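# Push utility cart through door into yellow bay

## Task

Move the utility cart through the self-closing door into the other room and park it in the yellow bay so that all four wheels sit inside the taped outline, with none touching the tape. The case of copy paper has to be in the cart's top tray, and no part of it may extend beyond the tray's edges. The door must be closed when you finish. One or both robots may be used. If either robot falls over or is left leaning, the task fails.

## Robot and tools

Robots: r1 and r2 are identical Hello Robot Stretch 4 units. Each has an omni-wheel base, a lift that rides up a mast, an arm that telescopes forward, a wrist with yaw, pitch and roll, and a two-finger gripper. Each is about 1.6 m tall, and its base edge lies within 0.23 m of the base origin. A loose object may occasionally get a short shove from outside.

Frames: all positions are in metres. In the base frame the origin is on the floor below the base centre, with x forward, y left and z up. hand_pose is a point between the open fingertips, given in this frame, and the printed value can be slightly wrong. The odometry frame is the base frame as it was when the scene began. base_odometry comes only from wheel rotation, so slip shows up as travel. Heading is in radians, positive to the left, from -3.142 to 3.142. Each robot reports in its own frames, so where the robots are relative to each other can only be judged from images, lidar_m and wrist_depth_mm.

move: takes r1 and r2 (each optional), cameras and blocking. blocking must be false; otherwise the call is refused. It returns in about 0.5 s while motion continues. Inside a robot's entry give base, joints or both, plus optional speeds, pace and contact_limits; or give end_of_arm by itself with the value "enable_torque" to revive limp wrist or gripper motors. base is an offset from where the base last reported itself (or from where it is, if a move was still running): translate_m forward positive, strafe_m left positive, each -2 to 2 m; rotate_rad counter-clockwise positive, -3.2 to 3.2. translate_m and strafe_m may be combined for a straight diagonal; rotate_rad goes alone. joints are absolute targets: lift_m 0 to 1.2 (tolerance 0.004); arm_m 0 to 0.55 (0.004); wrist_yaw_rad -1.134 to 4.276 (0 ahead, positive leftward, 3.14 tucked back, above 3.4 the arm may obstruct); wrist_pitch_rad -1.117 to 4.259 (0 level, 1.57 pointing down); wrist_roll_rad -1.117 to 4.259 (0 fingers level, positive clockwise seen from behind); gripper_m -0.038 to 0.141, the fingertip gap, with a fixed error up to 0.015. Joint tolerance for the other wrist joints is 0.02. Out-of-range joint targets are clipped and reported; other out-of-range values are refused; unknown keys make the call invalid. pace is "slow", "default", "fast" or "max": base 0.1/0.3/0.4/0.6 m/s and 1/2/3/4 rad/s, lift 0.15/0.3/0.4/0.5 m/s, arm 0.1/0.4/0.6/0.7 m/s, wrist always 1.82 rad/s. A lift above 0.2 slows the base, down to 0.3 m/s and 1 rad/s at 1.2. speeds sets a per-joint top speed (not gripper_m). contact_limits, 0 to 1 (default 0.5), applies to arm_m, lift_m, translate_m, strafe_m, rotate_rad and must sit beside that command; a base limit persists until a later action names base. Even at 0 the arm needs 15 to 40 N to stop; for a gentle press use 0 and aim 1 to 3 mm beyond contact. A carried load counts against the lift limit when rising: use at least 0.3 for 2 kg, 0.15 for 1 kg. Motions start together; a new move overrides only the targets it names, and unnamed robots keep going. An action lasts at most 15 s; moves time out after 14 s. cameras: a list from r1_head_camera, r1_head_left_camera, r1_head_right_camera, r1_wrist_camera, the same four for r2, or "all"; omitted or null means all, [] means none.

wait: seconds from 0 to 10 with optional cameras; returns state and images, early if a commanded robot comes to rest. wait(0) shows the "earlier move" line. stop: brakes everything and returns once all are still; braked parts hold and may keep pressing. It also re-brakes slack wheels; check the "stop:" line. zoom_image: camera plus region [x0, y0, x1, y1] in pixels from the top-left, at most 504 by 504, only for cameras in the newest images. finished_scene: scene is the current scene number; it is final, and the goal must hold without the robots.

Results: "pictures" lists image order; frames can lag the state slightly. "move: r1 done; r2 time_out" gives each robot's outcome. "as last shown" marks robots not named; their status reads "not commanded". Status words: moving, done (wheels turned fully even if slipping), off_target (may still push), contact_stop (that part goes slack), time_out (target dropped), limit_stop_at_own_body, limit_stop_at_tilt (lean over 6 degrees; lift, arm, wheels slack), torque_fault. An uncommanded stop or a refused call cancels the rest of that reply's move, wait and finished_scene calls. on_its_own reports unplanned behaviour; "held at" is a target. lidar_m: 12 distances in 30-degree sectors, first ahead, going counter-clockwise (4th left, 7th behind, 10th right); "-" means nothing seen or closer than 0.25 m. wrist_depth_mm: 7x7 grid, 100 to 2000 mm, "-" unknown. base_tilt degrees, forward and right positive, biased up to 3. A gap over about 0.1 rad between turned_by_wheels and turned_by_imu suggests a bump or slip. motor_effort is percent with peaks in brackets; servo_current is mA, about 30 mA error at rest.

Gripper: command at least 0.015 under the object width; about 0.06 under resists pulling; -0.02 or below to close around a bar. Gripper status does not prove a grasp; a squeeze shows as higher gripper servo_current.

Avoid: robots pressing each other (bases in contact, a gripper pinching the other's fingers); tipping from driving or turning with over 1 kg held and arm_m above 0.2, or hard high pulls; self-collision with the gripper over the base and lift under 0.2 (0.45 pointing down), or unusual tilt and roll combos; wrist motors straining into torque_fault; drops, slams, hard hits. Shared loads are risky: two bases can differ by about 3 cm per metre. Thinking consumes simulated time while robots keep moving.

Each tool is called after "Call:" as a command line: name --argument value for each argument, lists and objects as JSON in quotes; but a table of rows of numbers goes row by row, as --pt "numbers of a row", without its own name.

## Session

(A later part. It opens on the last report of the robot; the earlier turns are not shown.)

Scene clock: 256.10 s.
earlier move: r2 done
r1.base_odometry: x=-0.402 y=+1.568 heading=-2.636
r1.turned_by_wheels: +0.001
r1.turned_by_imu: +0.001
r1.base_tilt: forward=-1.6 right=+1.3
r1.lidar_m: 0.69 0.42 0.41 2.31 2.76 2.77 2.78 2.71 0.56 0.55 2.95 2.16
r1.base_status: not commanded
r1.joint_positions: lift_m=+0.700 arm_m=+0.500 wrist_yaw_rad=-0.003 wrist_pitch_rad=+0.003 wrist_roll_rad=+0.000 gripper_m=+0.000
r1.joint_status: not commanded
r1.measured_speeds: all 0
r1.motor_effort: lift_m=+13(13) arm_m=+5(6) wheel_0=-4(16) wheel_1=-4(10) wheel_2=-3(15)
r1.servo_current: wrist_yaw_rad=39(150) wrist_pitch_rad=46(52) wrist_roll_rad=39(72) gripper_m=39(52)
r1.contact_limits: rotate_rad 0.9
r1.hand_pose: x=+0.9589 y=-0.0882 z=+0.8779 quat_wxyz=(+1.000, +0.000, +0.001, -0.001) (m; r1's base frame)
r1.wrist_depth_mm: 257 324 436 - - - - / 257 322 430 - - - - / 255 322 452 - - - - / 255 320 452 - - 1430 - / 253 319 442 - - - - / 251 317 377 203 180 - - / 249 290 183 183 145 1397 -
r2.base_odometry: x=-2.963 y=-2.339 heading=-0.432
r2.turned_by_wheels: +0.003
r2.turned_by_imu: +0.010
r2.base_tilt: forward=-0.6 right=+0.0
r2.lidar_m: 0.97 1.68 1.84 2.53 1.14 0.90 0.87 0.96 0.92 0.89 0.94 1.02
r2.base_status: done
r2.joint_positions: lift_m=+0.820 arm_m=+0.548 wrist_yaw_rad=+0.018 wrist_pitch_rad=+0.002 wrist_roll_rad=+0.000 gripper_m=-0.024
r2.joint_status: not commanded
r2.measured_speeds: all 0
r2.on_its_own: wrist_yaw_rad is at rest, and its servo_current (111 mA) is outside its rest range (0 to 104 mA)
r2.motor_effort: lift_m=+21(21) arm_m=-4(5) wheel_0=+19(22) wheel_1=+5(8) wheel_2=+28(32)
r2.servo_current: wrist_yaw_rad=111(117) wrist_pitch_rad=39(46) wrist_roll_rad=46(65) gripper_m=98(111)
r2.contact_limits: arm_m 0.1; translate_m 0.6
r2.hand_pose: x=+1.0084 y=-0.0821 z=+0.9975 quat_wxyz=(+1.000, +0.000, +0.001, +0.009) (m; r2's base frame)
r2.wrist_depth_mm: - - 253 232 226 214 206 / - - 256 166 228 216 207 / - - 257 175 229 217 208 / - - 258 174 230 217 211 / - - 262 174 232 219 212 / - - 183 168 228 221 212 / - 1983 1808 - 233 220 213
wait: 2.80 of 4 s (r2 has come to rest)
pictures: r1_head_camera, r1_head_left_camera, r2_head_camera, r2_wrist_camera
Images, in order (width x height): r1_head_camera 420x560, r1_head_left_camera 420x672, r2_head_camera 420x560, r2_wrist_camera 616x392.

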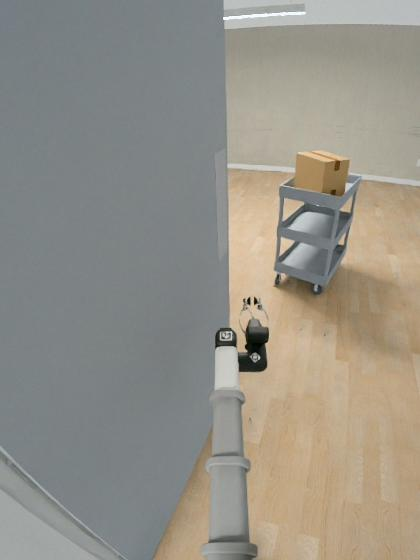

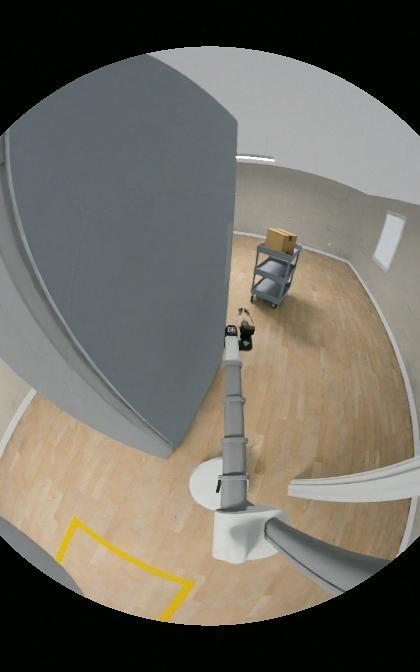

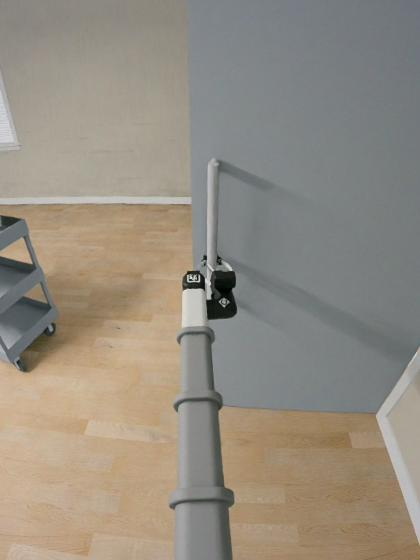

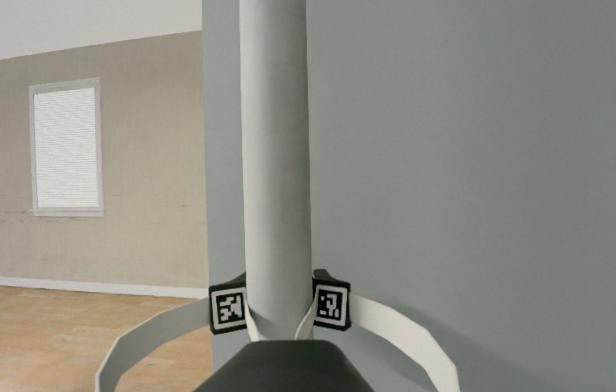

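Call:
move --blocking false --r1 '{"joints":{"arm_m":0.1,"gripper_m":0.1}}' --r2 '{"base":{"translate_m":-0.06},"pace":"slow","contact_limits":{"translate_m":0.6}}' --cameras '[]'

Call:
wait --seconds 2.5 --cameras '[]'

Call:
move --blocking false --r1 '{"base":{"rotate_rad":-0.2}}' --cameras '[]'

Call:
wait --seconds 2 --cameras '[]'

Call:
move --blocking false --r1 '{"base":{"strafe_m":-0.1}}' --cameras '[]'

Call:
wait --seconds 3 --cameras '["r1_head_camera","r1_head_left_camera","r2_head_camera"]'

Scene clock: 279.57 s.
move: r1 moving; r2 moving
r1.base_odometry: x=-0.402 y=+1.568 heading=-2.636
r1.turned_by_wheels: +0.000
r1.turned_by_imu: +0.000
r1.base_tilt: forward=-1.5 right=+1.3
r1.lidar_m: 0.72 0.43 0.40 2.29 2.77 2.75 2.78 2.74 0.57 0.54 2.96 2.18
r1.base_status: not commanded
r1.joint_positions: lift_m=+0.700 arm_m=+0.449 wrist_yaw_rad=-0.003 wrist_pitch_rad=+0.003 wrist_roll_rad=+0.000 gripper_m=+0.019
r1.joint_status: arm_m moving; gripper_m moving
r1.measured_speeds: translate_m=+0.000 strafe_m=+0.000 rotate_rad=+0.000 lift_m=+0.000 arm_m=-0.195 wrist_yaw_rad=+0.000 wrist_pitch_rad=+0.000 wrist_roll_rad=+0.000
r1.motor_effort: lift_m=+13(13) arm_m=-7(7) wheel_0=-3(4) wheel_1=-3(3) wheel_2=-3(3)
r1.servo_current: wrist_yaw_rad=52(72) wrist_pitch_rad=46(46) wrist_roll_rad=46(52) gripper_m=59(65)
r1.contact_limits: rotate_rad 0.9
r1.hand_pose: x=+0.9085 y=-0.0882 z=+0.8779 quat_wxyz=(+1.000, +0.000, +0.001, -0.001) (m; r1's base frame)
r1.wrist_depth_mm: 270 340 469 - - - - / 271 338 445 - - - - / 262 340 466 - - - - / 268 338 469 - - 1499 - / 259 336 469 - - - - / 265 330 196 211 183 - - / 264 306 430 154 163 - -
r2.base_odometry: x=-2.975 y=-2.334 heading=-0.428
r2.turned_by_wheels: +0.004
r2.turned_by_imu: +0.005
r2.base_tilt: forward=-0.6 right=+0.0
r2.lidar_m: 0.96 1.69 1.89 2.48 1.14 0.86 0.84 0.93 0.89 0.87 0.94 1.03
r2.base_status: translate_m moving
r2.joint_positions: lift_m=+0.820 arm_m=+0.548 wrist_yaw_rad=+0.018 wrist_pitch_rad=+0.002 wrist_roll_rad=+0.000 gripper_m=-0.024
r2.joint_status: not commanded
r2.measured_speeds: translate_m=-0.049 strafe_m=+0.000 rotate_rad=+0.000 lift_m=+0.000 arm_m=+0.000 wrist_yaw_rad=+0.000 wrist_pitch_rad=+0.000 wrist_roll_rad=+0.000
r2.motor_effort: lift_m=+21(21) arm_m=-4(4) wheel_0=+13(19) wheel_1=+1(5) wheel_2=+32(32)
r2.servo_current: wrist_yaw_rad=98(111) wrist_pitch_rad=39(46) wrist_roll_rad=46(59) gripper_m=98(104)
r2.contact_limits: arm_m 0.1; translate_m 0.6
r2.hand_pose: x=+1.0084 y=-0.0821 z=+0.9975 quat_wxyz=(+1.000, +0.000, +0.001, +0.009) (m; r2's base frame)
r2.wrist_depth_mm: - - 257 164 228 216 208 / - - 256 164 229 217 - / - - 258 170 231 220 211 / - - 259 170 233 220 212 / - - - 167 234 222 213 / - - 185 167 230 224 214 / - - 1863 - 234 221 216
pictures: none
No camera images: "cameras" was empty.

Scene clock: 280.90 s.
earlier move: r1 moving; r2 done
r1.base_odometry: x=-0.402 y=+1.568 heading=-2.636
r1.turned_by_wheels: +0.000
r1.turned_by_imu: +0.000
r1.base_tilt: forward=-1.6 right=+1.2
r1.lidar_m: 0.74 0.44 0.40 2.30 2.78 2.76 2.78 2.73 0.56 0.55 2.94 2.16
r1.base_status: not commanded
r1.joint_positions: lift_m=+0.700 arm_m=+0.105 wrist_yaw_rad=-0.003 wrist_pitch_rad=+0.003 wrist_roll_rad=+0.000 gripper_m=+0.100
r1.joint_status: arm_m moving; the others done
r1.measured_speeds: translate_m=+0.000 strafe_m=+0.000 rotate_rad=+0.000 lift_m=+0.000 arm_m=-0.072 wrist_yaw_rad=+0.000 wrist_pitch_rad=+0.000 wrist_roll_rad=+0.000
r1.motor_effort: lift_m=+13(13) arm_m=-5(8) wheel_0=-4(4) wheel_1=-3(3) wheel_2=-3(3)
r1.servo_current: wrist_yaw_rad=52(78) wrist_pitch_rad=39(46) wrist_roll_rad=52(65) gripper_m=39(98)
r1.contact_limits: rotate_rad 0.9
r1.hand_pose: x=+0.5645 y=-0.0882 z=+0.8779 quat_wxyz=(+1.000, +0.000, +0.001, -0.001) (m; r1's base frame)
r1.wrist_depth_mm: 439 539 831 - - - - / 439 539 820 - - - - / 439 539 831 - - - - / 439 512 - - 1983 - - / 436 530 - - - - - / 430 508 211 - 197 - - / 427 480 - 145 1921 1808 -
r2.base_odometry: x=-3.017 y=-2.315 heading=-0.428
r2.turned_by_wheels: +0.000
r2.turned_by_imu: +0.002
r2.base_tilt: forward=-0.7 right=+0.1
r2.lidar_m: 0.95 1.73 2.03 2.32 1.08 0.84 0.80 0.89 0.91 0.86 0.95 1.05
r2.base_status: done
r2.joint_positions: lift_m=+0.820 arm_m=+0.548 wrist_yaw_rad=+0.018 wrist_pitch_rad=+0.002 wrist_roll_rad=+0.000 gripper_m=-0.024
r2.joint_status: not commanded
r2.measured_speeds: all 0
r2.motor_effort: lift_m=+21(21) arm_m=-4(4) wheel_0=+15(19) wheel_1=+4(7) wheel_2=+26(32)
r2.servo_current: wrist_yaw_rad=104(111) wrist_pitch_rad=39(46) wrist_roll_rad=52(65) gripper_m=98(104)
r2.contact_limits: arm_m 0.1; translate_m 0.6
r2.hand_pose: x=+1.0084 y=-0.0821 z=+0.9975 quat_wxyz=(+1.000, +0.000, +0.001, +0.009) (m; r2's base frame)
r2.wrist_depth_mm: - - 251 171 229 220 215 / - - 253 164 231 223 216 / - - 254 171 233 224 216 / - - 254 171 234 226 219 / - - 257 171 236 226 220 / - - 183 167 233 228 220 / - - 262 - 236 226 222
wait: 1.33 of 2.5 s (r2 has come to rest)
pictures: none
No camera images: "cameras" was empty.

Scene clock: 281.40 s.
earlier move: r1 done
move: r1 moving
r1.base_odometry: x=-0.402 y=+1.568 heading=-2.819
r1.turned_by_wheels: -0.183
r1.turned_by_imu: -0.184
r1.base_tilt: forward=-1.6 right=+1.3
r1.lidar_m: 1.08 0.49 0.38 0.42 2.49 2.81 2.77 3.03 2.49 0.55 2.65 4.04
r1.base_status: rotate_rad moving
r1.joint_positions: lift_m=+0.700 arm_m=+0.100 wrist_yaw_rad=-0.002 wrist_pitch_rad=+0.003 wrist_roll_rad=+0.000 gripper_m=+0.100
r1.joint_status: all done
r1.measured_speeds: translate_m=-0.001 strafe_m=+0.001 rotate_rad=-0.294 lift_m=+0.000 arm_m=+0.000 wrist_yaw_rad=+0.000 wrist_pitch_rad=+0.000 wrist_roll_rad=+0.000
r1.motor_effort: lift_m=+13(13) arm_m=-5(6) wheel_0=+1(8) wheel_1=+0(7) wheel_2=+1(7)
r1.servo_current: wrist_yaw_rad=46(65) wrist_pitch_rad=46(52) wrist_roll_rad=52(78) gripper_m=39(46)
r1.hand_pose: x=+0.5592 y=-0.0881 z=+0.8779 quat_wxyz=(+1.000, +0.000, +0.001, -0.001) (m; r1's base frame)
r1.wrist_depth_mm: - 831 - - - - - / 544 820 - - - - - / 549 831 - - - - - / 544 - - - - - - / 539 - - - - - - / 539 192 214 - 194 - - / 535 164 1863 145 - 1808 -
r2: as last shown
r2.turned_by_imu: +0.000
r2.base_tilt: forward=-0.6 right=+0.1
r2.lidar_m: 0.93 1.73 2.00 2.32 1.09 0.83 0.82 0.89 0.89 0.88 0.95 1.04
r2.motor_effort: lift_m=+21(21) arm_m=-4(4) wheel_0=+15(16) wheel_1=+4(5) wheel_2=+26(26)
r2.servo_current: wrist_yaw_rad=98(117) wrist_pitch_rad=39(39) wrist_roll_rad=46(52) gripper_m=98(98)
r2.contact_limits: arm_m 0.1; translate_m 0.6
r2.wrist_depth_mm: - - 251 171 230 221 215 / - - 253 165 232 222 216 / - - 254 171 233 224 217 / - - 255 171 234 225 219 / - - 258 171 236 226 220 / - - 183 167 233 227 221 / - - 262 - 236 225 223
pictures: none
No camera images: "cameras" was empty.

Scene clock: 281.83 s.
earlier move: r1 done
r1.base_odometry: x=-0.402 y=+1.568 heading=-2.836
r1.turned_by_wheels: -0.017
r1.turned_by_imu: -0.017
r1.base_tilt: forward=-1.6 right=+1.2
r1.lidar_m: 1.14 0.52 0.41 0.42 2.45 2.79 2.78 3.03 2.47 0.53 2.64 3.94
r1.base_status: done
r1.joint_positions: lift_m=+0.700 arm_m=+0.100 wrist_yaw_rad=-0.002 wrist_pitch_rad=+0.003 wrist_roll_rad=+0.000 gripper_m=+0.100
r1.joint_status: all done
r1.measured_speeds: all 0
r1.motor_effort: lift_m=+13(13) arm_m=-4(6) wheel_0=+0(8) wheel_1=+1(7) wheel_2=+1(7)
r1.servo_current: wrist_yaw_rad=46(65) wrist_pitch_rad=39(52) wrist_roll_rad=39(78) gripper_m=39(46)
r1.hand_pose: x=+0.5592 y=-0.0881 z=+0.8779 quat_wxyz=(+1.000, +0.000, +0.001, -0.001) (m; r1's base frame)
r1.wrist_depth_mm: - - - - - - - / 707 - - - - - - / 707 - - - - - - / - - - - - - - / - - - - - - - / - 193 214 - 197 - - / - 866 1921 140 - 1808 -
r2.base_odometry: x=-3.017 y=-2.315 heading=-0.428
r2.turned_by_wheels: +0.000
r2.turned_by_imu: +0.000
r2.base_tilt: forward=-0.6 right=+0.0
r2.lidar_m: 0.96 1.71 2.02 2.30 1.07 0.83 0.81 0.89 0.89 0.88 0.97 1.03
r2.base_status: not commanded
r2.joint_positions: lift_m=+0.820 arm_m=+0.548 wrist_yaw_rad=+0.018 wrist_pitch_rad=+0.002 wrist_roll_rad=+0.000 gripper_m=-0.024
r2.joint_status: not commanded
r2.measured_speeds: all 0
r2.motor_effort: lift_m=+21(21) arm_m=-4(4) wheel_0=+15(16) wheel_1=+4(5) wheel_2=+26(26)
r2.servo_current: wrist_yaw_rad=104(117) wrist_pitch_rad=39(46) wrist_roll_rad=46(52) gripper_m=98(98)
r2.contact_limits: arm_m 0.1; translate_m 0.6
r2.hand_pose: x=+1.0084 y=-0.0821 z=+0.9975 quat_wxyz=(+1.000, +0.000, +0.001, +0.009) (m; r2's base frame)
r2.wrist_depth_mm: - - 251 171 230 221 215 / - - 252 164 231 222 216 / - - 254 170 233 224 217 / - - 255 171 235 226 218 / - - 258 171 236 226 220 / - - 183 167 233 227 221 / - - 262 - 236 227 221
wait: 0.43 of 2 s (r1 has come to rest)
pictures: none
No camera images: "cameras" was empty.

Scene clock: 282.33 s.
move: r1 moving
r1.base_odometry: x=-0.413 y=+1.602 heading=-2.836
r1.turned_by_wheels: +0.000
r1.turned_by_imu: +0.000
r1.base_tilt: forward=-1.6 right=+1.3
r1.lidar_m: 1.25 0.55 0.43 0.46 2.51 2.82 2.75 3.03 2.44 0.50 2.58 3.90
r1.base_status: strafe_m moving
r1.joint_positions: lift_m=+0.700 arm_m=+0.100 wrist_yaw_rad=-0.002 wrist_pitch_rad=+0.003 wrist_roll_rad=+0.000 gripper_m=+0.100
r1.joint_status: not commanded
r1.measured_speeds: translate_m=+0.000 strafe_m=-0.141 rotate_rad=-0.001 lift_m=+0.000 arm_m=+0.000 wrist_yaw_rad=+0.000 wrist_pitch_rad=+0.000 wrist_roll_rad=+0.000
r1.motor_effort: lift_m=+13(13) arm_m=-5(5) wheel_0=+10(10) wheel_1=-9(9) wheel_2=+1(2)
r1.servo_current: wrist_yaw_rad=39(65) wrist_pitch_rad=39(52) wrist_roll_rad=46(59) gripper_m=46(46)
r1.hand_pose: x=+0.5592 y=-0.0881 z=+0.8779 quat_wxyz=(+1.000, +0.000, +0.001, -0.001) (m; r1's base frame)
r1.wrist_depth_mm: - - - - - - - / 741 - - - - - - / - - - - - - - / - - - - - - - / - - - - - - - / - 215 215 - 197 - - / - 1808 1863 139 - 1863 -
r2: as last shown
r2.lidar_m: 0.97 1.72 2.04 2.29 1.06 0.83 0.81 0.84 0.91 0.87 0.96 1.03
r2.motor_effort: lift_m=+21(21) arm_m=-4(4) wheel_0=+15(16) wheel_1=+4(4) wheel_2=+26(27)
r2.servo_current: wrist_yaw_rad=91(117) wrist_pitch_rad=39(46) wrist_roll_rad=39(65) gripper_m=98(104)
r2.contact_limits: arm_m 0.1; translate_m 0.6
r2.wrist_depth_mm: - - 252 171 229 221 213 / - - 252 164 231 223 214 / - - 255 171 233 224 217 / - - 254 171 234 227 218 / - - 257 172 236 226 220 / - - 183 167 233 227 222 / - - 260 - 236 226 223
pictures: none
No camera images: "cameras" was empty.

Scene clock: 283.30 s.
earlier move: r1 done
r1.base_odometry: x=-0.432 y=+1.663 heading=-2.836
r1.turned_by_wheels: +0.000
r1.turned_by_imu: +0.000
r1.base_tilt: forward=-1.6 right=+1.3
r1.lidar_m: 2.15 0.62 0.50 0.50 2.56 2.81 2.75 3.01 2.37 0.44 2.54 3.77
r1.base_status: done
r1.joint_positions: lift_m=+0.700 arm_m=+0.100 wrist_yaw_rad=-0.002 wrist_pitch_rad=+0.003 wrist_roll_rad=+0.000 gripper_m=+0.100
r1.joint_status: not commanded
r1.measured_speeds: all 0
r1.motor_effort: lift_m=+13(13) arm_m=-4(5) wheel_0=+2(10) wheel_1=-1(9) wheel_2=+0(2)
r1.servo_current: wrist_yaw_rad=46(78) wrist_pitch_rad=39(52) wrist_roll_rad=39(65) gripper_m=46(46)
r1.hand_pose: x=+0.5592 y=-0.0881 z=+0.8779 quat_wxyz=(+1.000, +0.000, +0.001, -0.001) (m; r1's base frame)
r1.wrist_depth_mm: 768 - - - - - - / 768 - - - - - - / 778 - - - - - - / - - - 1983 - - - / - - - - - - - / - - 214 - 198 - - / - 1921 1921 145 - 1863 -
r2.base_odometry: x=-3.017 y=-2.315 heading=-0.428
r2.turned_by_wheels: +0.000
r2.turned_by_imu: +0.000
r2.base_tilt: forward=-0.6 right=+0.0
r2.lidar_m: 0.94 1.71 2.06 2.30 1.09 0.84 0.81 0.88 0.91 0.89 0.95 1.03
r2.base_status: not commanded
r2.joint_positions: lift_m=+0.820 arm_m=+0.548 wrist_yaw_rad=+0.018 wrist_pitch_rad=+0.002 wrist_roll_rad=+0.000 gripper_m=-0.024
r2.joint_status: not commanded
r2.measured_speeds: all 0
r2.motor_effort: lift_m=+21(21) arm_m=-4(5) wheel_0=+15(16) wheel_1=+4(5) wheel_2=+26(27)
r2.servo_current: wrist_yaw_rad=98(117) wrist_pitch_rad=46(46) wrist_roll_rad=46(65) gripper_m=91(104)
r2.contact_limits: arm_m 0.1; translate_m 0.6
r2.hand_pose: x=+1.0084 y=-0.0821 z=+0.9975 quat_wxyz=(+1.000, +0.000, +0.001, +0.009) (m; r2's base frame)
r2.wrist_depth_mm: - - 251 171 229 220 214 / - - 252 165 231 222 215 / - - 254 171 233 225 217 / - - 255 171 235 226 219 / - - 257 171 236 226 220 / - - 183 167 234 228 222 / - - 263 - 236 226 222
wait: 0.97 of 3 s (r1 has come to rest)
pictures: r1_head_camera, r1_head_left_camera, r2_head_camera
Images, in order (width x height): r1_head_camera 420x560, r1_head_left_camera 420x672, r2_head_camera 420x560.

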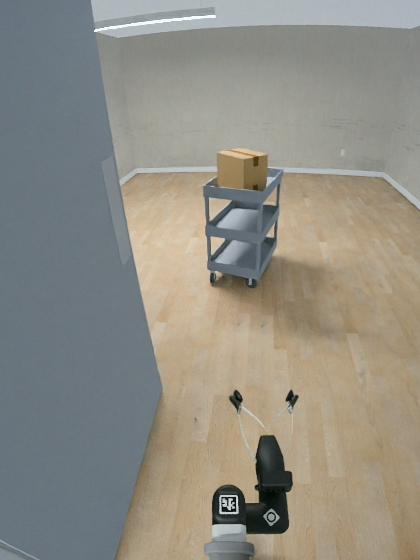

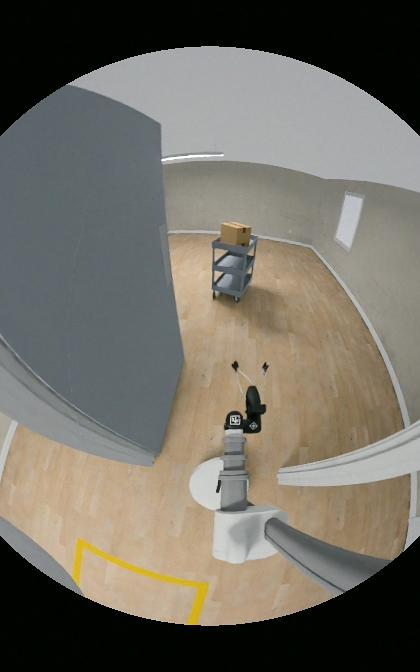

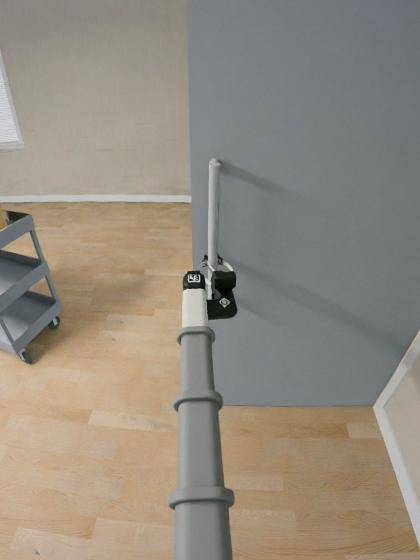

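Call:
zoom_image --camera "r1_head_camera" --region '[180, 130, 310, 300]'

Scaled by 2.965 from the camera's 420x560 image, which has a finer 600x800 frame.

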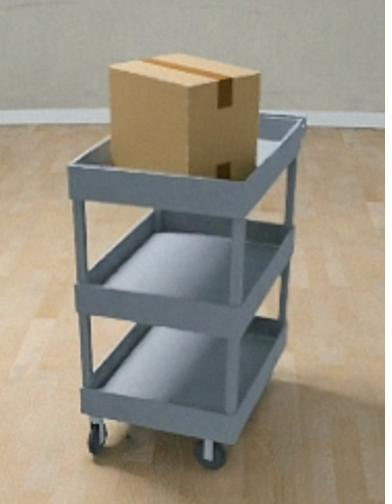

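Call:
move --blocking false --r1 '{"base":{"rotate_rad":-0.17},"joints":{"lift_m":0.9}}' --cameras '[]'

Call:
wait --seconds 2 --cameras '[]'

Call:
move --blocking false --r1 '{"base":{"translate_m":1.2,"strafe_m":0.12}}' --cameras '[]'

Call:
wait --seconds 7 --cameras '["r1_head_camera","r1_head_left_camera","r1_wrist_camera"]'

Scene clock: 309.50 s.
move: r1 moving
r1.base_odometry: x=-0.432 y=+1.663 heading=-2.999
r1.turned_by_wheels: -0.163
r1.turned_by_imu: -0.164
r1.base_tilt: forward=-1.6 right=+1.3
r1.lidar_m: 2.16 0.74 0.50 0.51 2.44 2.94 2.80 2.89 2.46 0.44 0.47 3.17
r1.base_status: rotate_rad moving
r1.joint_positions: lift_m=+0.737 arm_m=+0.100 wrist_yaw_rad=-0.002 wrist_pitch_rad=+0.003 wrist_roll_rad=+0.000 gripper_m=+0.100
r1.joint_status: lift_m moving
r1.measured_speeds: translate_m=+0.001 strafe_m=+0.000 rotate_rad=-0.200 lift_m=+0.146 arm_m=+0.000 wrist_yaw_rad=+0.000 wrist_pitch_rad=+0.000 wrist_roll_rad=+0.000
r1.motor_effort: lift_m=+25(27) arm_m=-4(5) wheel_0=+1(8) wheel_1=+2(8) wheel_2=+0(7)
r1.servo_current: wrist_yaw_rad=59(59) wrist_pitch_rad=39(52) wrist_roll_rad=46(59) gripper_m=39(52)
r1.hand_pose: x=+0.5592 y=-0.0880 z=+0.9149 quat_wxyz=(+1.000, +0.000, +0.001, -0.001) (m; r1's base frame)
r1.wrist_depth_mm: - - - - - - - / - - - - - - - / - - - - - - - / - - - - - - - / - - - - - - - / - - 211 - 197 - - / - - - 145 - 1921 -
r2: as last shown
r2.base_tilt: forward=-0.6 right=+0.1
r2.lidar_m: 0.94 1.73 2.03 2.32 1.07 0.84 0.80 0.88 0.91 0.87 0.98 1.05
r2.servo_current: wrist_yaw_rad=98(111) wrist_pitch_rad=39(46) wrist_roll_rad=52(52) gripper_m=98(104)
r2.contact_limits: arm_m 0.1; translate_m 0.6
r2.wrist_depth_mm: - - 250 172 229 221 215 / - - 251 164 230 222 216 / - - 253 171 233 225 217 / - - 254 170 234 226 219 / - - 258 171 236 226 220 / - - 183 167 234 227 221 / - - 263 - 236 226 222
pictures: none
No camera images: "cameras" was empty.

Scene clock: 310.90 s.
earlier move: r1 done
r1.base_odometry: x=-0.432 y=+1.663 heading=-3.006
r1.turned_by_wheels: -0.006
r1.turned_by_imu: -0.006
r1.base_tilt: forward=-1.6 right=+1.3
r1.lidar_m: 2.15 0.75 0.51 0.49 2.44 2.96 2.79 2.88 2.46 0.44 0.46 3.15
r1.base_status: done
r1.joint_positions: lift_m=+0.900 arm_m=+0.100 wrist_yaw_rad=-0.002 wrist_pitch_rad=+0.003 wrist_roll_rad=+0.000 gripper_m=+0.100
r1.joint_status: all done
r1.measured_speeds: all 0
r1.motor_effort: lift_m=+25(29) arm_m=-4(5) wheel_0=+2(8) wheel_1=+1(8) wheel_2=+1(7)
r1.servo_current: wrist_yaw_rad=52(72) wrist_pitch_rad=39(52) wrist_roll_rad=46(65) gripper_m=39(52)
r1.hand_pose: x=+0.5592 y=-0.0880 z=+1.0770 quat_wxyz=(+1.000, +0.000, +0.001, -0.001) (m; r1's base frame)
r1.wrist_depth_mm: - - - - - - - / - - - - - - - / - - - - - - - / - - - - - - - / - - - - - - - / - - 215 - 198 - - / - - - 145 - - -
r2.base_odometry: x=-3.017 y=-2.315 heading=-0.428
r2.turned_by_wheels: +0.000
r2.turned_by_imu: +0.000
r2.base_tilt: forward=-0.6 right=+0.1
r2.lidar_m: 0.92 1.71 2.03 2.32 1.09 0.83 0.81 0.87 0.91 0.88 0.97 1.02
r2.base_status: not commanded
r2.joint_positions: lift_m=+0.820 arm_m=+0.548 wrist_yaw_rad=+0.018 wrist_pitch_rad=+0.002 wrist_roll_rad=+0.000 gripper_m=-0.024
r2.joint_status: not commanded
r2.measured_speeds: all 0
r2.on_its_own: wrist_yaw_rad is at rest, and its servo_current (117 mA) is outside its rest range (0 to 104 mA)
r2.motor_effort: lift_m=+21(21) arm_m=-4(5) wheel_0=+15(16) wheel_1=+4(5) wheel_2=+26(27)
r2.servo_current: wrist_yaw_rad=117(117) wrist_pitch_rad=39(46) wrist_roll_rad=46(52) gripper_m=98(111)
r2.contact_limits: arm_m 0.1; translate_m 0.6
r2.hand_pose: x=+1.0084 y=-0.0821 z=+0.9975 quat_wxyz=(+1.000, +0.000, +0.001, +0.009) (m; r2's base frame)
r2.wrist_depth_mm: - - 251 171 230 221 213 / - - 253 164 231 223 216 / - - 255 171 232 224 216 / - - 255 171 236 225 219 / - - 258 171 236 227 220 / - - 183 167 232 228 220 / - - 262 - 236 227 222
wait: 1.40 of 2 s (r1 has come to rest)
pictures: none
No camera images: "cameras" was empty.

Scene clock: 311.40 s.
move: r1 moving
r1.base_odometry: x=-0.463 y=+1.656 heading=-3.005
r1.turned_by_wheels: +0.000
r1.turned_by_imu: +0.000
r1.base_tilt: forward=-1.6 right=+1.3
r1.lidar_m: 2.13 0.73 0.49 0.47 2.42 2.99 2.82 2.91 2.48 0.43 0.46 3.16
r1.base_status: translate_m moving; strafe_m moving
r1.joint_positions: lift_m=+0.900 arm_m=+0.100 wrist_yaw_rad=-0.002 wrist_pitch_rad=+0.003 wrist_roll_rad=+0.000 gripper_m=+0.100
r1.joint_status: not commanded
r1.measured_speeds: translate_m=+0.121 strafe_m=+0.010 rotate_rad=+0.001 lift_m=+0.000 arm_m=+0.000 wrist_yaw_rad=+0.000 wrist_pitch_rad=+0.000 wrist_roll_rad=+0.000
r1.motor_effort: lift_m=+25(25) arm_m=-4(4) wheel_0=+5(8) wheel_1=+5(8) wheel_2=-8(8)
r1.servo_current: wrist_yaw_rad=46(65) wrist_pitch_rad=52(52) wrist_roll_rad=39(59) gripper_m=39(52)
r1.hand_pose: x=+0.5592 y=-0.0880 z=+1.0770 quat_wxyz=(+1.000, +0.000, +0.001, -0.001) (m; r1's base frame)
r1.wrist_depth_mm: - - - - - - - / - - - - - - - / - - - - - - - / - - - - - - - / - - 1983 - - - - / - - 212 - 198 - - / - - - 145 - - -
r2.base_odometry: x=-3.017 y=-2.315 heading=-0.428
r2.turned_by_wheels: +0.000
r2.turned_by_imu: +0.000
r2.base_tilt: forward=-0.6 right=+0.0
r2.lidar_m: 0.96 1.73 2.05 2.34 1.09 0.84 0.82 0.88 0.89 0.88 0.97 1.04
r2.base_status: not commanded
r2.joint_positions: lift_m=+0.820 arm_m=+0.548 wrist_yaw_rad=+0.018 wrist_pitch_rad=+0.002 wrist_roll_rad=+0.000 gripper_m=-0.024
r2.joint_status: not commanded
r2.measured_speeds: all 0
r2.motor_effort: lift_m=+21(21) arm_m=-4(4) wheel_0=+15(16) wheel_1=+4(5) wheel_2=+26(26)
r2.servo_current: wrist_yaw_rad=98(111) wrist_pitch_rad=46(46) wrist_roll_rad=52(52) gripper_m=104(111)
r2.contact_limits: arm_m 0.1; translate_m 0.6
r2.hand_pose: x=+1.0084 y=-0.0821 z=+0.9975 quat_wxyz=(+1.000, +0.000, +0.001, +0.009) (m; r2's base frame)
r2.wrist_depth_mm: - - 252 172 229 222 215 / - - 253 164 229 224 216 / - - 254 171 233 224 218 / - - 254 171 234 226 219 / - - 258 171 236 226 220 / - - 183 168 232 227 221 / - - 260 - 236 226 222
pictures: none
No camera images: "cameras" was empty.

Scene clock: 316.40 s.
earlier move: r1 done
r1.base_odometry: x=-1.605 y=+1.381 heading=-3.005
r1.turned_by_wheels: +0.000
r1.turned_by_imu: +0.001
r1.base_tilt: forward=-1.6 right=+1.3
r1.lidar_m: 0.96 1.07 2.43 0.43 0.45 0.60 4.15 1.16 1.43 2.39 2.46 3.23
r1.base_status: done
r1.joint_positions: lift_m=+0.900 arm_m=+0.100 wrist_yaw_rad=-0.002 wrist_pitch_rad=+0.003 wrist_roll_rad=+0.000 gripper_m=+0.100
r1.joint_status: not commanded
r1.measured_speeds: all 0
r1.motor_effort: lift_m=+24(25) arm_m=-4(5) wheel_0=+2(8) wheel_1=+1(9) wheel_2=-1(10)
r1.servo_current: wrist_yaw_rad=20(78) wrist_pitch_rad=46(52) wrist_roll_rad=65(65) gripper_m=39(52)
r1.hand_pose: x=+0.5592 y=-0.0880 z=+1.0770 quat_wxyz=(+1.000, +0.000, +0.001, -0.001) (m; r1's base frame)
r1.wrist_depth_mm: - - - - - - - / - - - - - - - / - - - - - - - / - - - - - - - / - - 741 - - - - / - 891 215 842 197 - - / - - 668 140 - - -
r2.base_odometry: x=-3.017 y=-2.315 heading=-0.428
r2.turned_by_wheels: +0.000
r2.turned_by_imu: +0.001
r2.base_tilt: forward=-0.7 right=+0.0
r2.lidar_m: 0.94 1.69 2.06 2.33 1.05 0.84 0.81 0.91 0.90 0.88 0.97 1.03
r2.base_status: not commanded
r2.joint_positions: lift_m=+0.820 arm_m=+0.548 wrist_yaw_rad=+0.018 wrist_pitch_rad=+0.002 wrist_roll_rad=+0.000 gripper_m=-0.024
r2.joint_status: not commanded
r2.measured_speeds: all 0
r2.motor_effort: lift_m=+21(21) arm_m=-4(5) wheel_0=+16(16) wheel_1=+4(5) wheel_2=+26(27)
r2.servo_current: wrist_yaw_rad=104(124) wrist_pitch_rad=39(46) wrist_roll_rad=46(59) gripper_m=98(111)
r2.contact_limits: arm_m 0.1; translate_m 0.6
r2.hand_pose: x=+1.0084 y=-0.0821 z=+0.9975 quat_wxyz=(+1.000, +0.000, +0.001, +0.009) (m; r2's base frame)
r2.wrist_depth_mm: - - 251 171 229 221 214 / - - 253 164 231 222 216 / - - 253 171 233 224 216 / - - 254 171 235 226 218 / - - 257 171 236 225 220 / - - 183 167 233 227 221 / - - 262 - 236 226 222
wait: 5.00 of 7 s (r1 has come to rest)
pictures: r1_head_camera, r1_head_left_camera, r1_wrist_camera
Images, in order (width x height): r1_head_camera 420x560, r1_head_left_camera 420x672, r1_wrist_camera 616x392.

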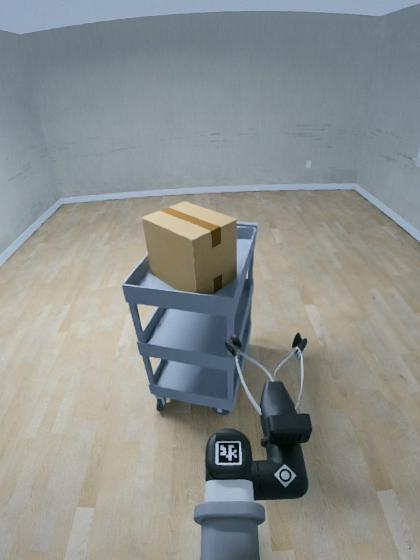

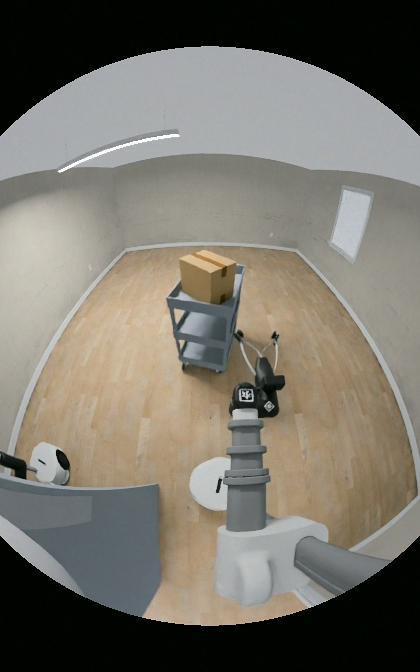

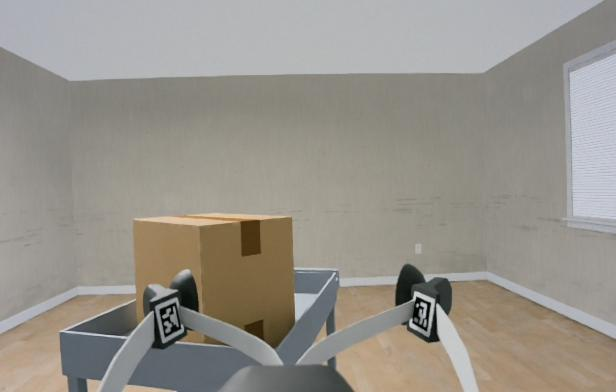

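Call:
move --blocking false --r1 '{"base":{"strafe_m":0.077},"joints":{"lift_m":0.95,"wrist_pitch_rad":1.57,"wrist_roll_rad":1.87,"gripper_m":0.06}}' --cameras '[]'

Call:
wait --seconds 2.5 --cameras '["r1_head_camera","r1_wrist_camera"]'

Scene clock: 334.43 s.
move: r1 moving
r1.base_odometry: x=-1.600 y=+1.345 heading=-3.006
r1.turned_by_wheels: +0.000
r1.turned_by_imu: +0.000
r1.base_tilt: forward=-1.6 right=+1.3
r1.lidar_m: 0.96 1.05 2.40 0.41 0.41 0.55 4.08 1.17 1.43 2.43 2.49 3.30
r1.base_status: strafe_m moving
r1.joint_positions: lift_m=+0.935 arm_m=+0.100 wrist_yaw_rad=-0.002 wrist_pitch_rad=+0.584 wrist_roll_rad=+0.580 gripper_m=+0.084
r1.joint_status: lift_m moving; wrist_pitch_rad moving; wrist_roll_rad moving; gripper_m moving
r1.measured_speeds: translate_m=+0.000 strafe_m=+0.139 rotate_rad=+0.000 lift_m=+0.099 arm_m=+0.000 wrist_yaw_rad=+0.000 wrist_pitch_rad=+1.818 wrist_roll_rad=+1.818
r1.motor_effort: lift_m=+27(27) arm_m=-4(5) wheel_0=-8(10) wheel_1=+8(11) wheel_2=+0(2)
r1.servo_current: wrist_yaw_rad=52(65) wrist_pitch_rad=59(65) wrist_roll_rad=91(117) gripper_m=91(98)
r1.hand_pose: x=+0.5113 y=-0.0879 z=+0.9538 quat_wxyz=(+0.917, +0.274, +0.276, -0.083) (m; r1's base frame)
r1.wrist_depth_mm: - - - - - - - / - 683 788 - - - 1808 / 831 699 768 - - 1756 1537 / - 809 - 1499 1756 1464 1336 / - - - 820 1499 1308 1229 / - 1921 193 - 192 1138 1078 / - 1576 1025 138 1138 1042 991
r2: as last shown
r2.turned_by_imu: +0.000
r2.base_tilt: forward=-0.7 right=+0.1
r2.lidar_m: 0.91 1.70 2.03 2.30 1.05 0.83 0.82 0.89 0.91 0.88 0.96 1.03
r2.motor_effort: lift_m=+21(21) arm_m=-4(4) wheel_0=+15(16) wheel_1=+4(5) wheel_2=+26(26)
r2.servo_current: wrist_yaw_rad=117(117) wrist_pitch_rad=26(46) wrist_roll_rad=33(59) gripper_m=98(104)
r2.contact_limits: arm_m 0.1; translate_m 0.6
r2.wrist_depth_mm: - - 251 172 230 221 213 / - - 252 165 231 223 216 / - - 254 171 233 224 217 / - - 255 171 233 227 217 / - - 257 171 236 226 220 / - - 183 167 233 228 220 / - - 263 - 236 227 222
pictures: none
No camera images: "cameras" was empty.

Scene clock: 335.63 s.
earlier move: r1 done
r1.base_odometry: x=-1.594 y=+1.305 heading=-3.006
r1.turned_by_wheels: +0.000
r1.turned_by_imu: +0.000
r1.base_tilt: forward=-1.6 right=+1.3
r1.lidar_m: 0.97 1.10 2.40 0.33 0.38 0.48 4.08 1.22 1.42 2.47 2.55 3.34
r1.base_status: done
r1.joint_positions: lift_m=+0.949 arm_m=+0.100 wrist_yaw_rad=-0.002 wrist_pitch_rad=+1.568 wrist_roll_rad=+1.868 gripper_m=+0.060
r1.joint_status: all done
r1.measured_speeds: all 0
r1.motor_effort: lift_m=+25(28) arm_m=-4(5) wheel_0=+1(10) wheel_1=-2(11) wheel_2=+0(2)
r1.servo_current: wrist_yaw_rad=59(65) wrist_pitch_rad=52(78) wrist_roll_rad=59(117) gripper_m=46(98)
r1.hand_pose: x=+0.2716 y=-0.0874 z=+0.8393 quat_wxyz=(+0.421, +0.570, +0.419, -0.568) (m; r1's base frame)
r1.wrist_depth_mm: 1060 1042 1060 1042 1060 1078 1060 / 1060 1042 1042 1060 1042 1060 1060 / 1060 1060 1060 1042 1078 842 492 / 1042 1060 1042 1060 842 842 1060 / 1042 1060 1078 1060 831 842 1060 / 1060 1060 195 1078 189 1060 1060 / 1060 1042 1042 153 1060 134 -
r2.base_odometry: x=-3.017 y=-2.315 heading=-0.428
r2.turned_by_wheels: +0.000
r2.turned_by_imu: +0.000
r2.base_tilt: forward=-0.6 right=+0.0
r2.lidar_m: 0.95 1.70 2.02 2.30 1.02 0.82 0.82 0.87 0.90 0.87 0.96 1.04
r2.base_status: not commanded
r2.joint_positions: lift_m=+0.820 arm_m=+0.548 wrist_yaw_rad=+0.018 wrist_pitch_rad=+0.002 wrist_roll_rad=+0.000 gripper_m=-0.024
r2.joint_status: not commanded
r2.measured_speeds: all 0
r2.motor_effort: lift_m=+21(21) arm_m=-4(4) wheel_0=+15(16) wheel_1=+4(5) wheel_2=+26(26)
r2.servo_current: wrist_yaw_rad=104(117) wrist_pitch_rad=39(46) wrist_roll_rad=39(59) gripper_m=98(104)
r2.contact_limits: arm_m 0.1; translate_m 0.6
r2.hand_pose: x=+1.0084 y=-0.0821 z=+0.9975 quat_wxyz=(+1.000, +0.000, +0.001, +0.009) (m; r2's base frame)
r2.wrist_depth_mm: - - 251 172 229 221 214 / - - 252 165 231 222 216 / - - 253 171 232 224 218 / - - 256 171 235 225 219 / - - 255 171 236 226 220 / - - 183 167 233 228 221 / - - 262 - 236 226 222
wait: 1.20 of 2.5 s (r1 has come to rest)
pictures: r1_head_camera, r1_wrist_camera
Images, in order (width x height): r1_head_camera 420x560, r1_wrist_camera 616x392.

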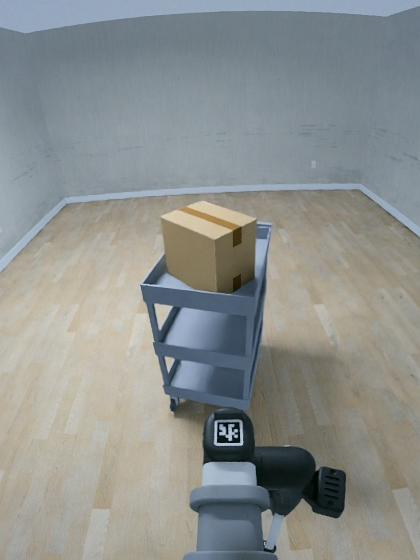

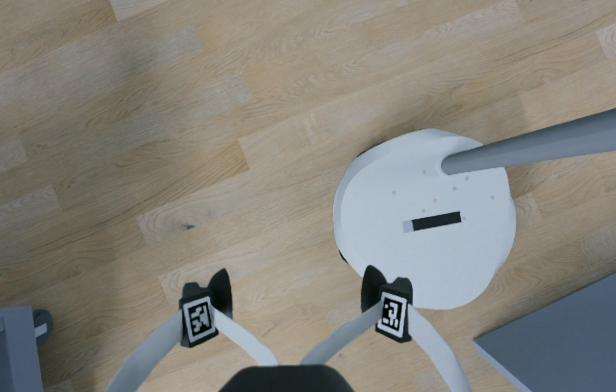

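Call:
move --blocking false --r1 '{"base":{"translate_m":0.36,"strafe_m":-0.03},"joints":{"lift_m":1.08,"arm_m":0.45,"wrist_roll_rad":1.74,"gripper_m":0.07}}' --cameras '[]'

Call:
wait --seconds 3 --cameras '[]'

Call:
wait --seconds 1 --cameras '["r1_head_camera","r1_wrist_camera"]'

Scene clock: 349.93 s.
move: r1 moving
r1.base_odometry: x=-1.626 y=+1.303 heading=-3.006
r1.turned_by_wheels: +0.000
r1.turned_by_imu: +0.000
r1.base_tilt: forward=-1.6 right=+1.3
r1.lidar_m: 0.93 1.07 2.40 0.35 0.36 0.52 4.15 1.22 1.52 2.47 2.51 3.31
r1.base_status: translate_m moving; strafe_m moving
r1.joint_positions: lift_m=+0.987 arm_m=+0.151 wrist_yaw_rad=-0.002 wrist_pitch_rad=+1.568 wrist_roll_rad=+1.742 gripper_m=+0.070
r1.joint_status: lift_m moving; arm_m moving; wrist_roll_rad moving; gripper_m moving
r1.measured_speeds: translate_m=+0.122 strafe_m=-0.010 rotate_rad=-0.007 lift_m=+0.146 arm_m=+0.195 wrist_yaw_rad=+0.000 wrist_pitch_rad=+0.000 wrist_roll_rad=-0.001
r1.motor_effort: lift_m=+26(28) arm_m=+6(6) wheel_0=+6(9) wheel_1=+3(6) wheel_2=-9(10)
r1.servo_current: wrist_yaw_rad=39(65) wrist_pitch_rad=46(46) wrist_roll_rad=26(91) gripper_m=46(59)
r1.hand_pose: x=+0.3221 y=-0.0874 z=+0.8772 quat_wxyz=(+0.455, +0.542, +0.454, -0.541) (m; r1's base frame)
r1.wrist_depth_mm: 1078 1060 1098 1060 1098 1078 1078 / 1078 1078 1078 1098 1098 1078 1078 / 1078 1078 1098 1098 1078 1098 1078 / 1060 1060 1078 1098 878 878 1078 / 1078 1098 1078 1098 878 878 1098 / 960 1078 192 1078 191 1118 1078 / 1078 1042 1098 151 1078 1060 -
r2: as last shown
r2.lidar_m: 0.94 1.72 2.05 2.30 1.06 0.83 0.80 0.90 0.91 0.88 0.98 1.06
r2.motor_effort: lift_m=+21(21) arm_m=-5(5) wheel_0=+15(16) wheel_1=+4(4) wheel_2=+26(26)
r2.servo_current: wrist_yaw_rad=91(104) wrist_pitch_rad=33(52) wrist_roll_rad=39(59) gripper_m=98(98)
r2.contact_limits: arm_m 0.1; translate_m 0.6
r2.wrist_depth_mm: - - 251 171 229 221 214 / - - 252 164 230 223 216 / - - 254 171 233 224 217 / - - 255 171 235 226 219 / - - 258 171 236 226 220 / - - 183 167 233 228 220 / - - 263 - 236 225 222
pictures: none
No camera images: "cameras" was empty.

Scene clock: 352.13 s.
earlier move: r1 done
r1.base_odometry: x=-1.955 y=+1.285 heading=-3.005
r1.turned_by_wheels: +0.000
r1.turned_by_imu: +0.000
r1.base_tilt: forward=-1.6 right=+1.3
r1.lidar_m: 0.60 0.67 2.44 1.48 0.56 0.59 1.38 1.50 1.92 2.43 2.48 3.27
r1.base_status: done
r1.joint_positions: lift_m=+1.080 arm_m=+0.450 wrist_yaw_rad=-0.002 wrist_pitch_rad=+1.568 wrist_roll_rad=+1.742 gripper_m=+0.070
r1.joint_status: all done
r1.measured_speeds: all 0
r1.motor_effort: lift_m=+25(28) arm_m=+5(7) wheel_0=+3(9) wheel_1=+1(8) wheel_2=+3(10)
r1.servo_current: wrist_yaw_rad=52(72) wrist_pitch_rad=46(46) wrist_roll_rad=65(91) gripper_m=39(59)
r1.hand_pose: x=+0.6214 y=-0.0874 z=+0.9693 quat_wxyz=(+0.455, +0.542, +0.454, -0.541) (m; r1's base frame)
r1.wrist_depth_mm: 1182 1182 1182 1160 1182 1182 1182 / 1182 1205 1205 1182 1182 1205 1182 / 1182 1182 1182 1205 1182 1160 1182 / 1182 1160 1182 1205 1182 960 976 / 368 394 353 1182 1160 1025 946 / 327 394 193 394 190 1182 1182 / 272 282 392 143 1182 1182 1182
r2.base_odometry: x=-3.017 y=-2.315 heading=-0.428
r2.turned_by_wheels: +0.000
r2.turned_by_imu: +0.000
r2.base_tilt: forward=-0.6 right=+0.0
r2.lidar_m: 0.94 1.40 2.03 2.29 1.05 0.82 0.81 0.88 0.89 0.88 0.95 1.05
r2.base_status: not commanded
r2.joint_positions: lift_m=+0.820 arm_m=+0.548 wrist_yaw_rad=+0.018 wrist_pitch_rad=+0.002 wrist_roll_rad=+0.000 gripper_m=-0.024
r2.joint_status: not commanded
r2.measured_speeds: all 0
r2.motor_effort: lift_m=+21(21) arm_m=-4(5) wheel_0=+15(16) wheel_1=+4(5) wheel_2=+26(27)
r2.servo_current: wrist_yaw_rad=104(124) wrist_pitch_rad=39(52) wrist_roll_rad=39(59) gripper_m=91(111)
r2.contact_limits: arm_m 0.1; translate_m 0.6
r2.hand_pose: x=+1.0084 y=-0.0821 z=+0.9975 quat_wxyz=(+1.000, +0.000, +0.001, +0.009) (m; r2's base frame)
r2.wrist_depth_mm: - 768 250 172 229 220 214 / - - 252 165 232 223 216 / - - 254 171 232 225 217 / - - 254 171 235 225 219 / - - 257 171 236 226 220 / - - 183 167 233 228 221 / - - 262 - 236 226 222
wait: 2.20 of 3 s (r1 has come to rest)
pictures: none
No camera images: "cameras" was empty.

Scene clock: 353.13 s.
r1.base_odometry: x=-1.955 y=+1.285 heading=-3.005
r1.turned_by_wheels: +0.000
r1.turned_by_imu: +0.000
r1.base_tilt: forward=-1.6 right=+1.3
r1.lidar_m: 0.57 0.67 2.46 1.48 0.59 0.59 1.34 1.51 1.90 2.42 2.49 3.27
r1.base_status: done
r1.joint_positions: lift_m=+1.080 arm_m=+0.450 wrist_yaw_rad=-0.002 wrist_pitch_rad=+1.568 wrist_roll_rad=+1.742 gripper_m=+0.070
r1.joint_status: all done
r1.measured_speeds: all 0
r1.motor_effort: lift_m=+25(28) arm_m=+5(7) wheel_0=+2(9) wheel_1=+1(8) wheel_2=+3(10)
r1.servo_current: wrist_yaw_rad=46(72) wrist_pitch_rad=46(46) wrist_roll_rad=59(91) gripper_m=39(59)
r1.hand_pose: x=+0.6214 y=-0.0874 z=+0.9693 quat_wxyz=(+0.455, +0.542, +0.454, -0.541) (m; r1's base frame)
r1.wrist_depth_mm: 1182 1229 1182 1160 1160 1182 1182 / 1160 1182 1160 1160 1182 1182 1182 / 1182 1182 1160 1205 1205 1182 1205 / 1182 1205 1182 1182 1205 976 960 / 368 392 351 1205 1182 1042 976 / 330 397 193 399 191 1160 1182 / 272 283 392 143 1182 1160 1182
r2.base_odometry: x=-3.017 y=-2.315 heading=-0.428
r2.turned_by_wheels: +0.000
r2.turned_by_imu: +0.000
r2.base_tilt: forward=-0.6 right=+0.0
r2.lidar_m: 0.94 1.39 2.04 2.31 1.06 0.83 0.78 0.89 0.89 0.89 0.97 1.05
r2.base_status: not commanded
r2.joint_positions: lift_m=+0.820 arm_m=+0.548 wrist_yaw_rad=+0.018 wrist_pitch_rad=+0.002 wrist_roll_rad=+0.000 gripper_m=-0.024
r2.joint_status: not commanded
r2.measured_speeds: all 0
r2.on_its_own: wrist_yaw_rad is at rest, and its servo_current (111 mA) is outside its rest range (0 to 104 mA)
r2.motor_effort: lift_m=+21(21) arm_m=-4(5) wheel_0=+16(16) wheel_1=+4(5) wheel_2=+26(27)
r2.servo_current: wrist_yaw_rad=111(124) wrist_pitch_rad=39(52) wrist_roll_rad=46(59) gripper_m=98(111)
r2.contact_limits: arm_m 0.1; translate_m 0.6
r2.hand_pose: x=+1.0084 y=-0.0821 z=+0.9975 quat_wxyz=(+1.000, +0.000, +0.001, +0.009) (m; r2's base frame)
r2.wrist_depth_mm: - 768 249 172 229 221 214 / - - 251 165 231 224 216 / - - 253 171 232 224 216 / - - 255 171 234 224 219 / - - 257 172 236 227 220 / - - 183 167 233 227 221 / - - 262 - 236 226 223
wait: 1.00 s; at rest by 0.27 s
pictures: r1_head_camera, r1_wrist_camera
Images, in order (width x height): r1_head_camera 420x560, r1_wrist_camera 616x392.

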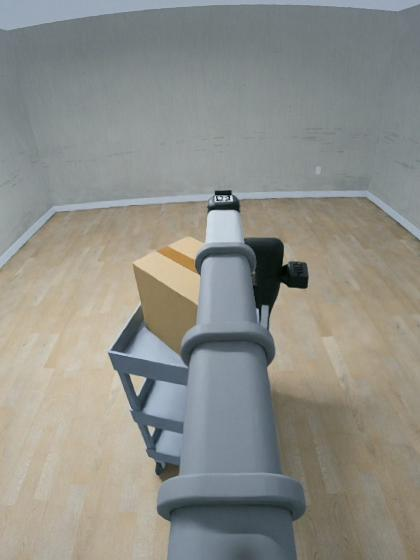

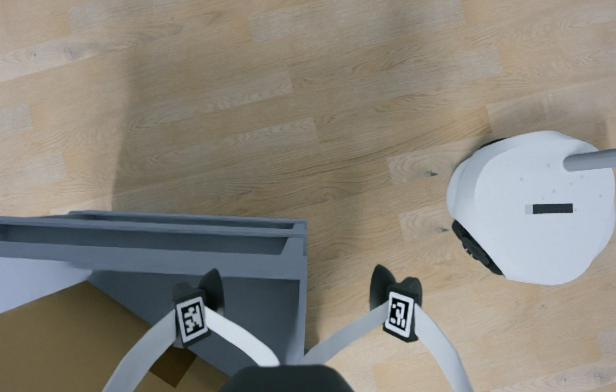

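Call:
move --blocking false --r1 '{"base":{"strafe_m":0.045},"joints":{"lift_m":0.94}}' --cameras '[]'

Call:
wait --seconds 2 --cameras '["r1_wrist_camera"]'

Scene clock: 360.73 s.
move: r1 moving
r1.base_odometry: x=-1.951 y=+1.252 heading=-3.005
r1.turned_by_wheels: +0.000
r1.turned_by_imu: +0.000
r1.base_tilt: forward=-1.6 right=+1.3
r1.lidar_m: 0.61 0.66 2.37 1.47 0.57 0.54 1.29 1.53 1.92 2.45 2.51 3.31
r1.base_status: strafe_m moving
r1.joint_positions: lift_m=+1.043 arm_m=+0.450 wrist_yaw_rad=-0.002 wrist_pitch_rad=+1.568 wrist_roll_rad=+1.742 gripper_m=+0.070
r1.joint_status: lift_m moving
r1.measured_speeds: translate_m=+0.001 strafe_m=+0.090 rotate_rad=-0.003 lift_m=-0.146 arm_m=+0.000 wrist_yaw_rad=+0.000 wrist_pitch_rad=+0.000 wrist_roll_rad=+0.000
r1.motor_effort: lift_m=+10(23) arm_m=+5(5) wheel_0=-1(11) wheel_1=+1(9) wheel_2=-1(3)
r1.servo_current: wrist_yaw_rad=39(59) wrist_pitch_rad=46(46) wrist_roll_rad=52(59) gripper_m=46(46)
r1.hand_pose: x=+0.6214 y=-0.0874 z=+0.9324 quat_wxyz=(+0.455, +0.542, +0.454, -0.541) (m; r1's base frame)
r1.wrist_depth_mm: 1160 1138 1160 1160 1160 1160 1138 / 1160 1160 1138 1138 1160 1160 1138 / 1160 1160 1160 1118 1182 1118 960 / 1138 1138 1138 1138 1118 931 931 / 357 364 364 1160 1138 1025 946 / 285 351 196 1160 191 1160 1138 / 242 173 338 143 1160 1138 1160
r2.base_odometry: x=-3.017 y=-2.315 heading=-0.428
r2.turned_by_wheels: +0.000
r2.turned_by_imu: +0.000
r2.base_tilt: forward=-0.7 right=+0.0
r2.lidar_m: 0.95 1.37 2.02 2.31 1.07 0.84 0.80 0.89 0.91 0.88 0.96 1.03
r2.base_status: not commanded
r2.joint_positions: lift_m=+0.820 arm_m=+0.548 wrist_yaw_rad=+0.018 wrist_pitch_rad=+0.002 wrist_roll_rad=+0.000 gripper_m=-0.024
r2.joint_status: not commanded
r2.measured_speeds: all 0
r2.motor_effort: lift_m=+21(21) arm_m=-4(4) wheel_0=+15(16) wheel_1=+4(4) wheel_2=+26(26)
r2.servo_current: wrist_yaw_rad=98(117) wrist_pitch_rad=39(46) wrist_roll_rad=65(65) gripper_m=98(104)
r2.contact_limits: arm_m 0.1; translate_m 0.6
r2.hand_pose: x=+1.0084 y=-0.0821 z=+0.9975 quat_wxyz=(+1.000, +0.000, +0.001, +0.009) (m; r2's base frame)
r2.wrist_depth_mm: - - 249 172 230 222 216 / - - 250 164 232 222 216 / - - 254 171 233 224 218 / - - 254 172 235 225 217 / - - 257 171 236 226 220 / - - 183 167 233 227 221 / - - 260 - 237 227 223
pictures: none
No camera images: "cameras" was empty.

Scene clock: 361.90 s.
earlier move: r1 done
r1.base_odometry: x=-1.949 y=+1.241 heading=-3.005
r1.turned_by_wheels: +0.000
r1.turned_by_imu: +0.000
r1.base_tilt: forward=-1.6 right=+1.3
r1.lidar_m: 0.62 0.69 2.39 1.48 0.67 0.54 1.20 1.52 1.92 2.46 2.53 3.33
r1.base_status: done
r1.joint_positions: lift_m=+0.940 arm_m=+0.450 wrist_yaw_rad=-0.002 wrist_pitch_rad=+1.568 wrist_roll_rad=+1.742 gripper_m=+0.070
r1.joint_status: all done
r1.measured_speeds: all 0
r1.motor_effort: lift_m=+13(23) arm_m=+5(5) wheel_0=-1(11) wheel_1=+0(9) wheel_2=+0(3)
r1.servo_current: wrist_yaw_rad=65(65) wrist_pitch_rad=39(52) wrist_roll_rad=39(65) gripper_m=39(46)
r1.hand_pose: x=+0.6214 y=-0.0874 z=+0.8303 quat_wxyz=(+0.455, +0.542, +0.454, -0.541) (m; r1's base frame)
r1.wrist_depth_mm: 1042 1060 1060 1025 1060 1060 1025 / 1042 1025 1060 1060 1060 1060 1042 / 1042 1042 1060 1042 1060 1025 842 / 1025 1042 1060 1060 1060 904 842 / 256 257 257 1042 1060 1042 831 / 257 258 211 257 191 1042 1042 / 227 159 257 143 1042 1060 1042
r2.base_odometry: x=-3.017 y=-2.315 heading=-0.428
r2.turned_by_wheels: +0.000
r2.turned_by_imu: +0.000
r2.base_tilt: forward=-0.6 right=+0.0
r2.lidar_m: 0.93 1.35 2.06 2.35 1.06 0.84 0.81 0.88 0.91 0.87 0.96 1.07
r2.base_status: not commanded
r2.joint_positions: lift_m=+0.820 arm_m=+0.548 wrist_yaw_rad=+0.018 wrist_pitch_rad=+0.002 wrist_roll_rad=+0.000 gripper_m=-0.024
r2.joint_status: not commanded
r2.measured_speeds: all 0
r2.motor_effort: lift_m=+21(21) arm_m=-4(5) wheel_0=+15(16) wheel_1=+4(5) wheel_2=+26(27)
r2.servo_current: wrist_yaw_rad=98(117) wrist_pitch_rad=39(46) wrist_roll_rad=46(65) gripper_m=104(104)
r2.contact_limits: arm_m 0.1; translate_m 0.6
r2.hand_pose: x=+1.0084 y=-0.0821 z=+0.9975 quat_wxyz=(+1.000, +0.000, +0.001, +0.009) (m; r2's base frame)
r2.wrist_depth_mm: - - 251 172 229 221 214 / - - 250 164 231 224 215 / - - 253 172 232 225 217 / - - 255 171 235 225 218 / - - 257 171 236 226 220 / - - 183 167 234 228 220 / - - 260 - 236 227 223
wait: 1.17 of 2 s (r1 has come to rest)
pictures: r1_wrist_camera
Images, in order (width x height): r1_wrist_camera 616x392.

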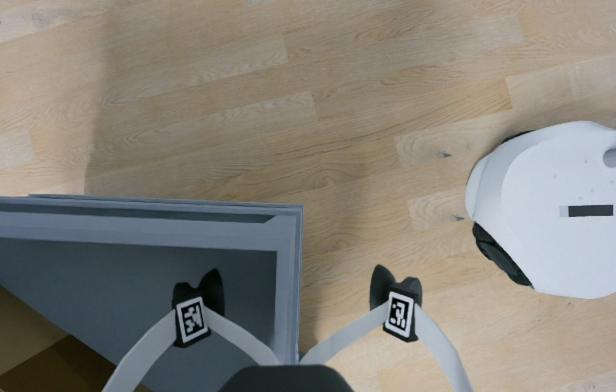

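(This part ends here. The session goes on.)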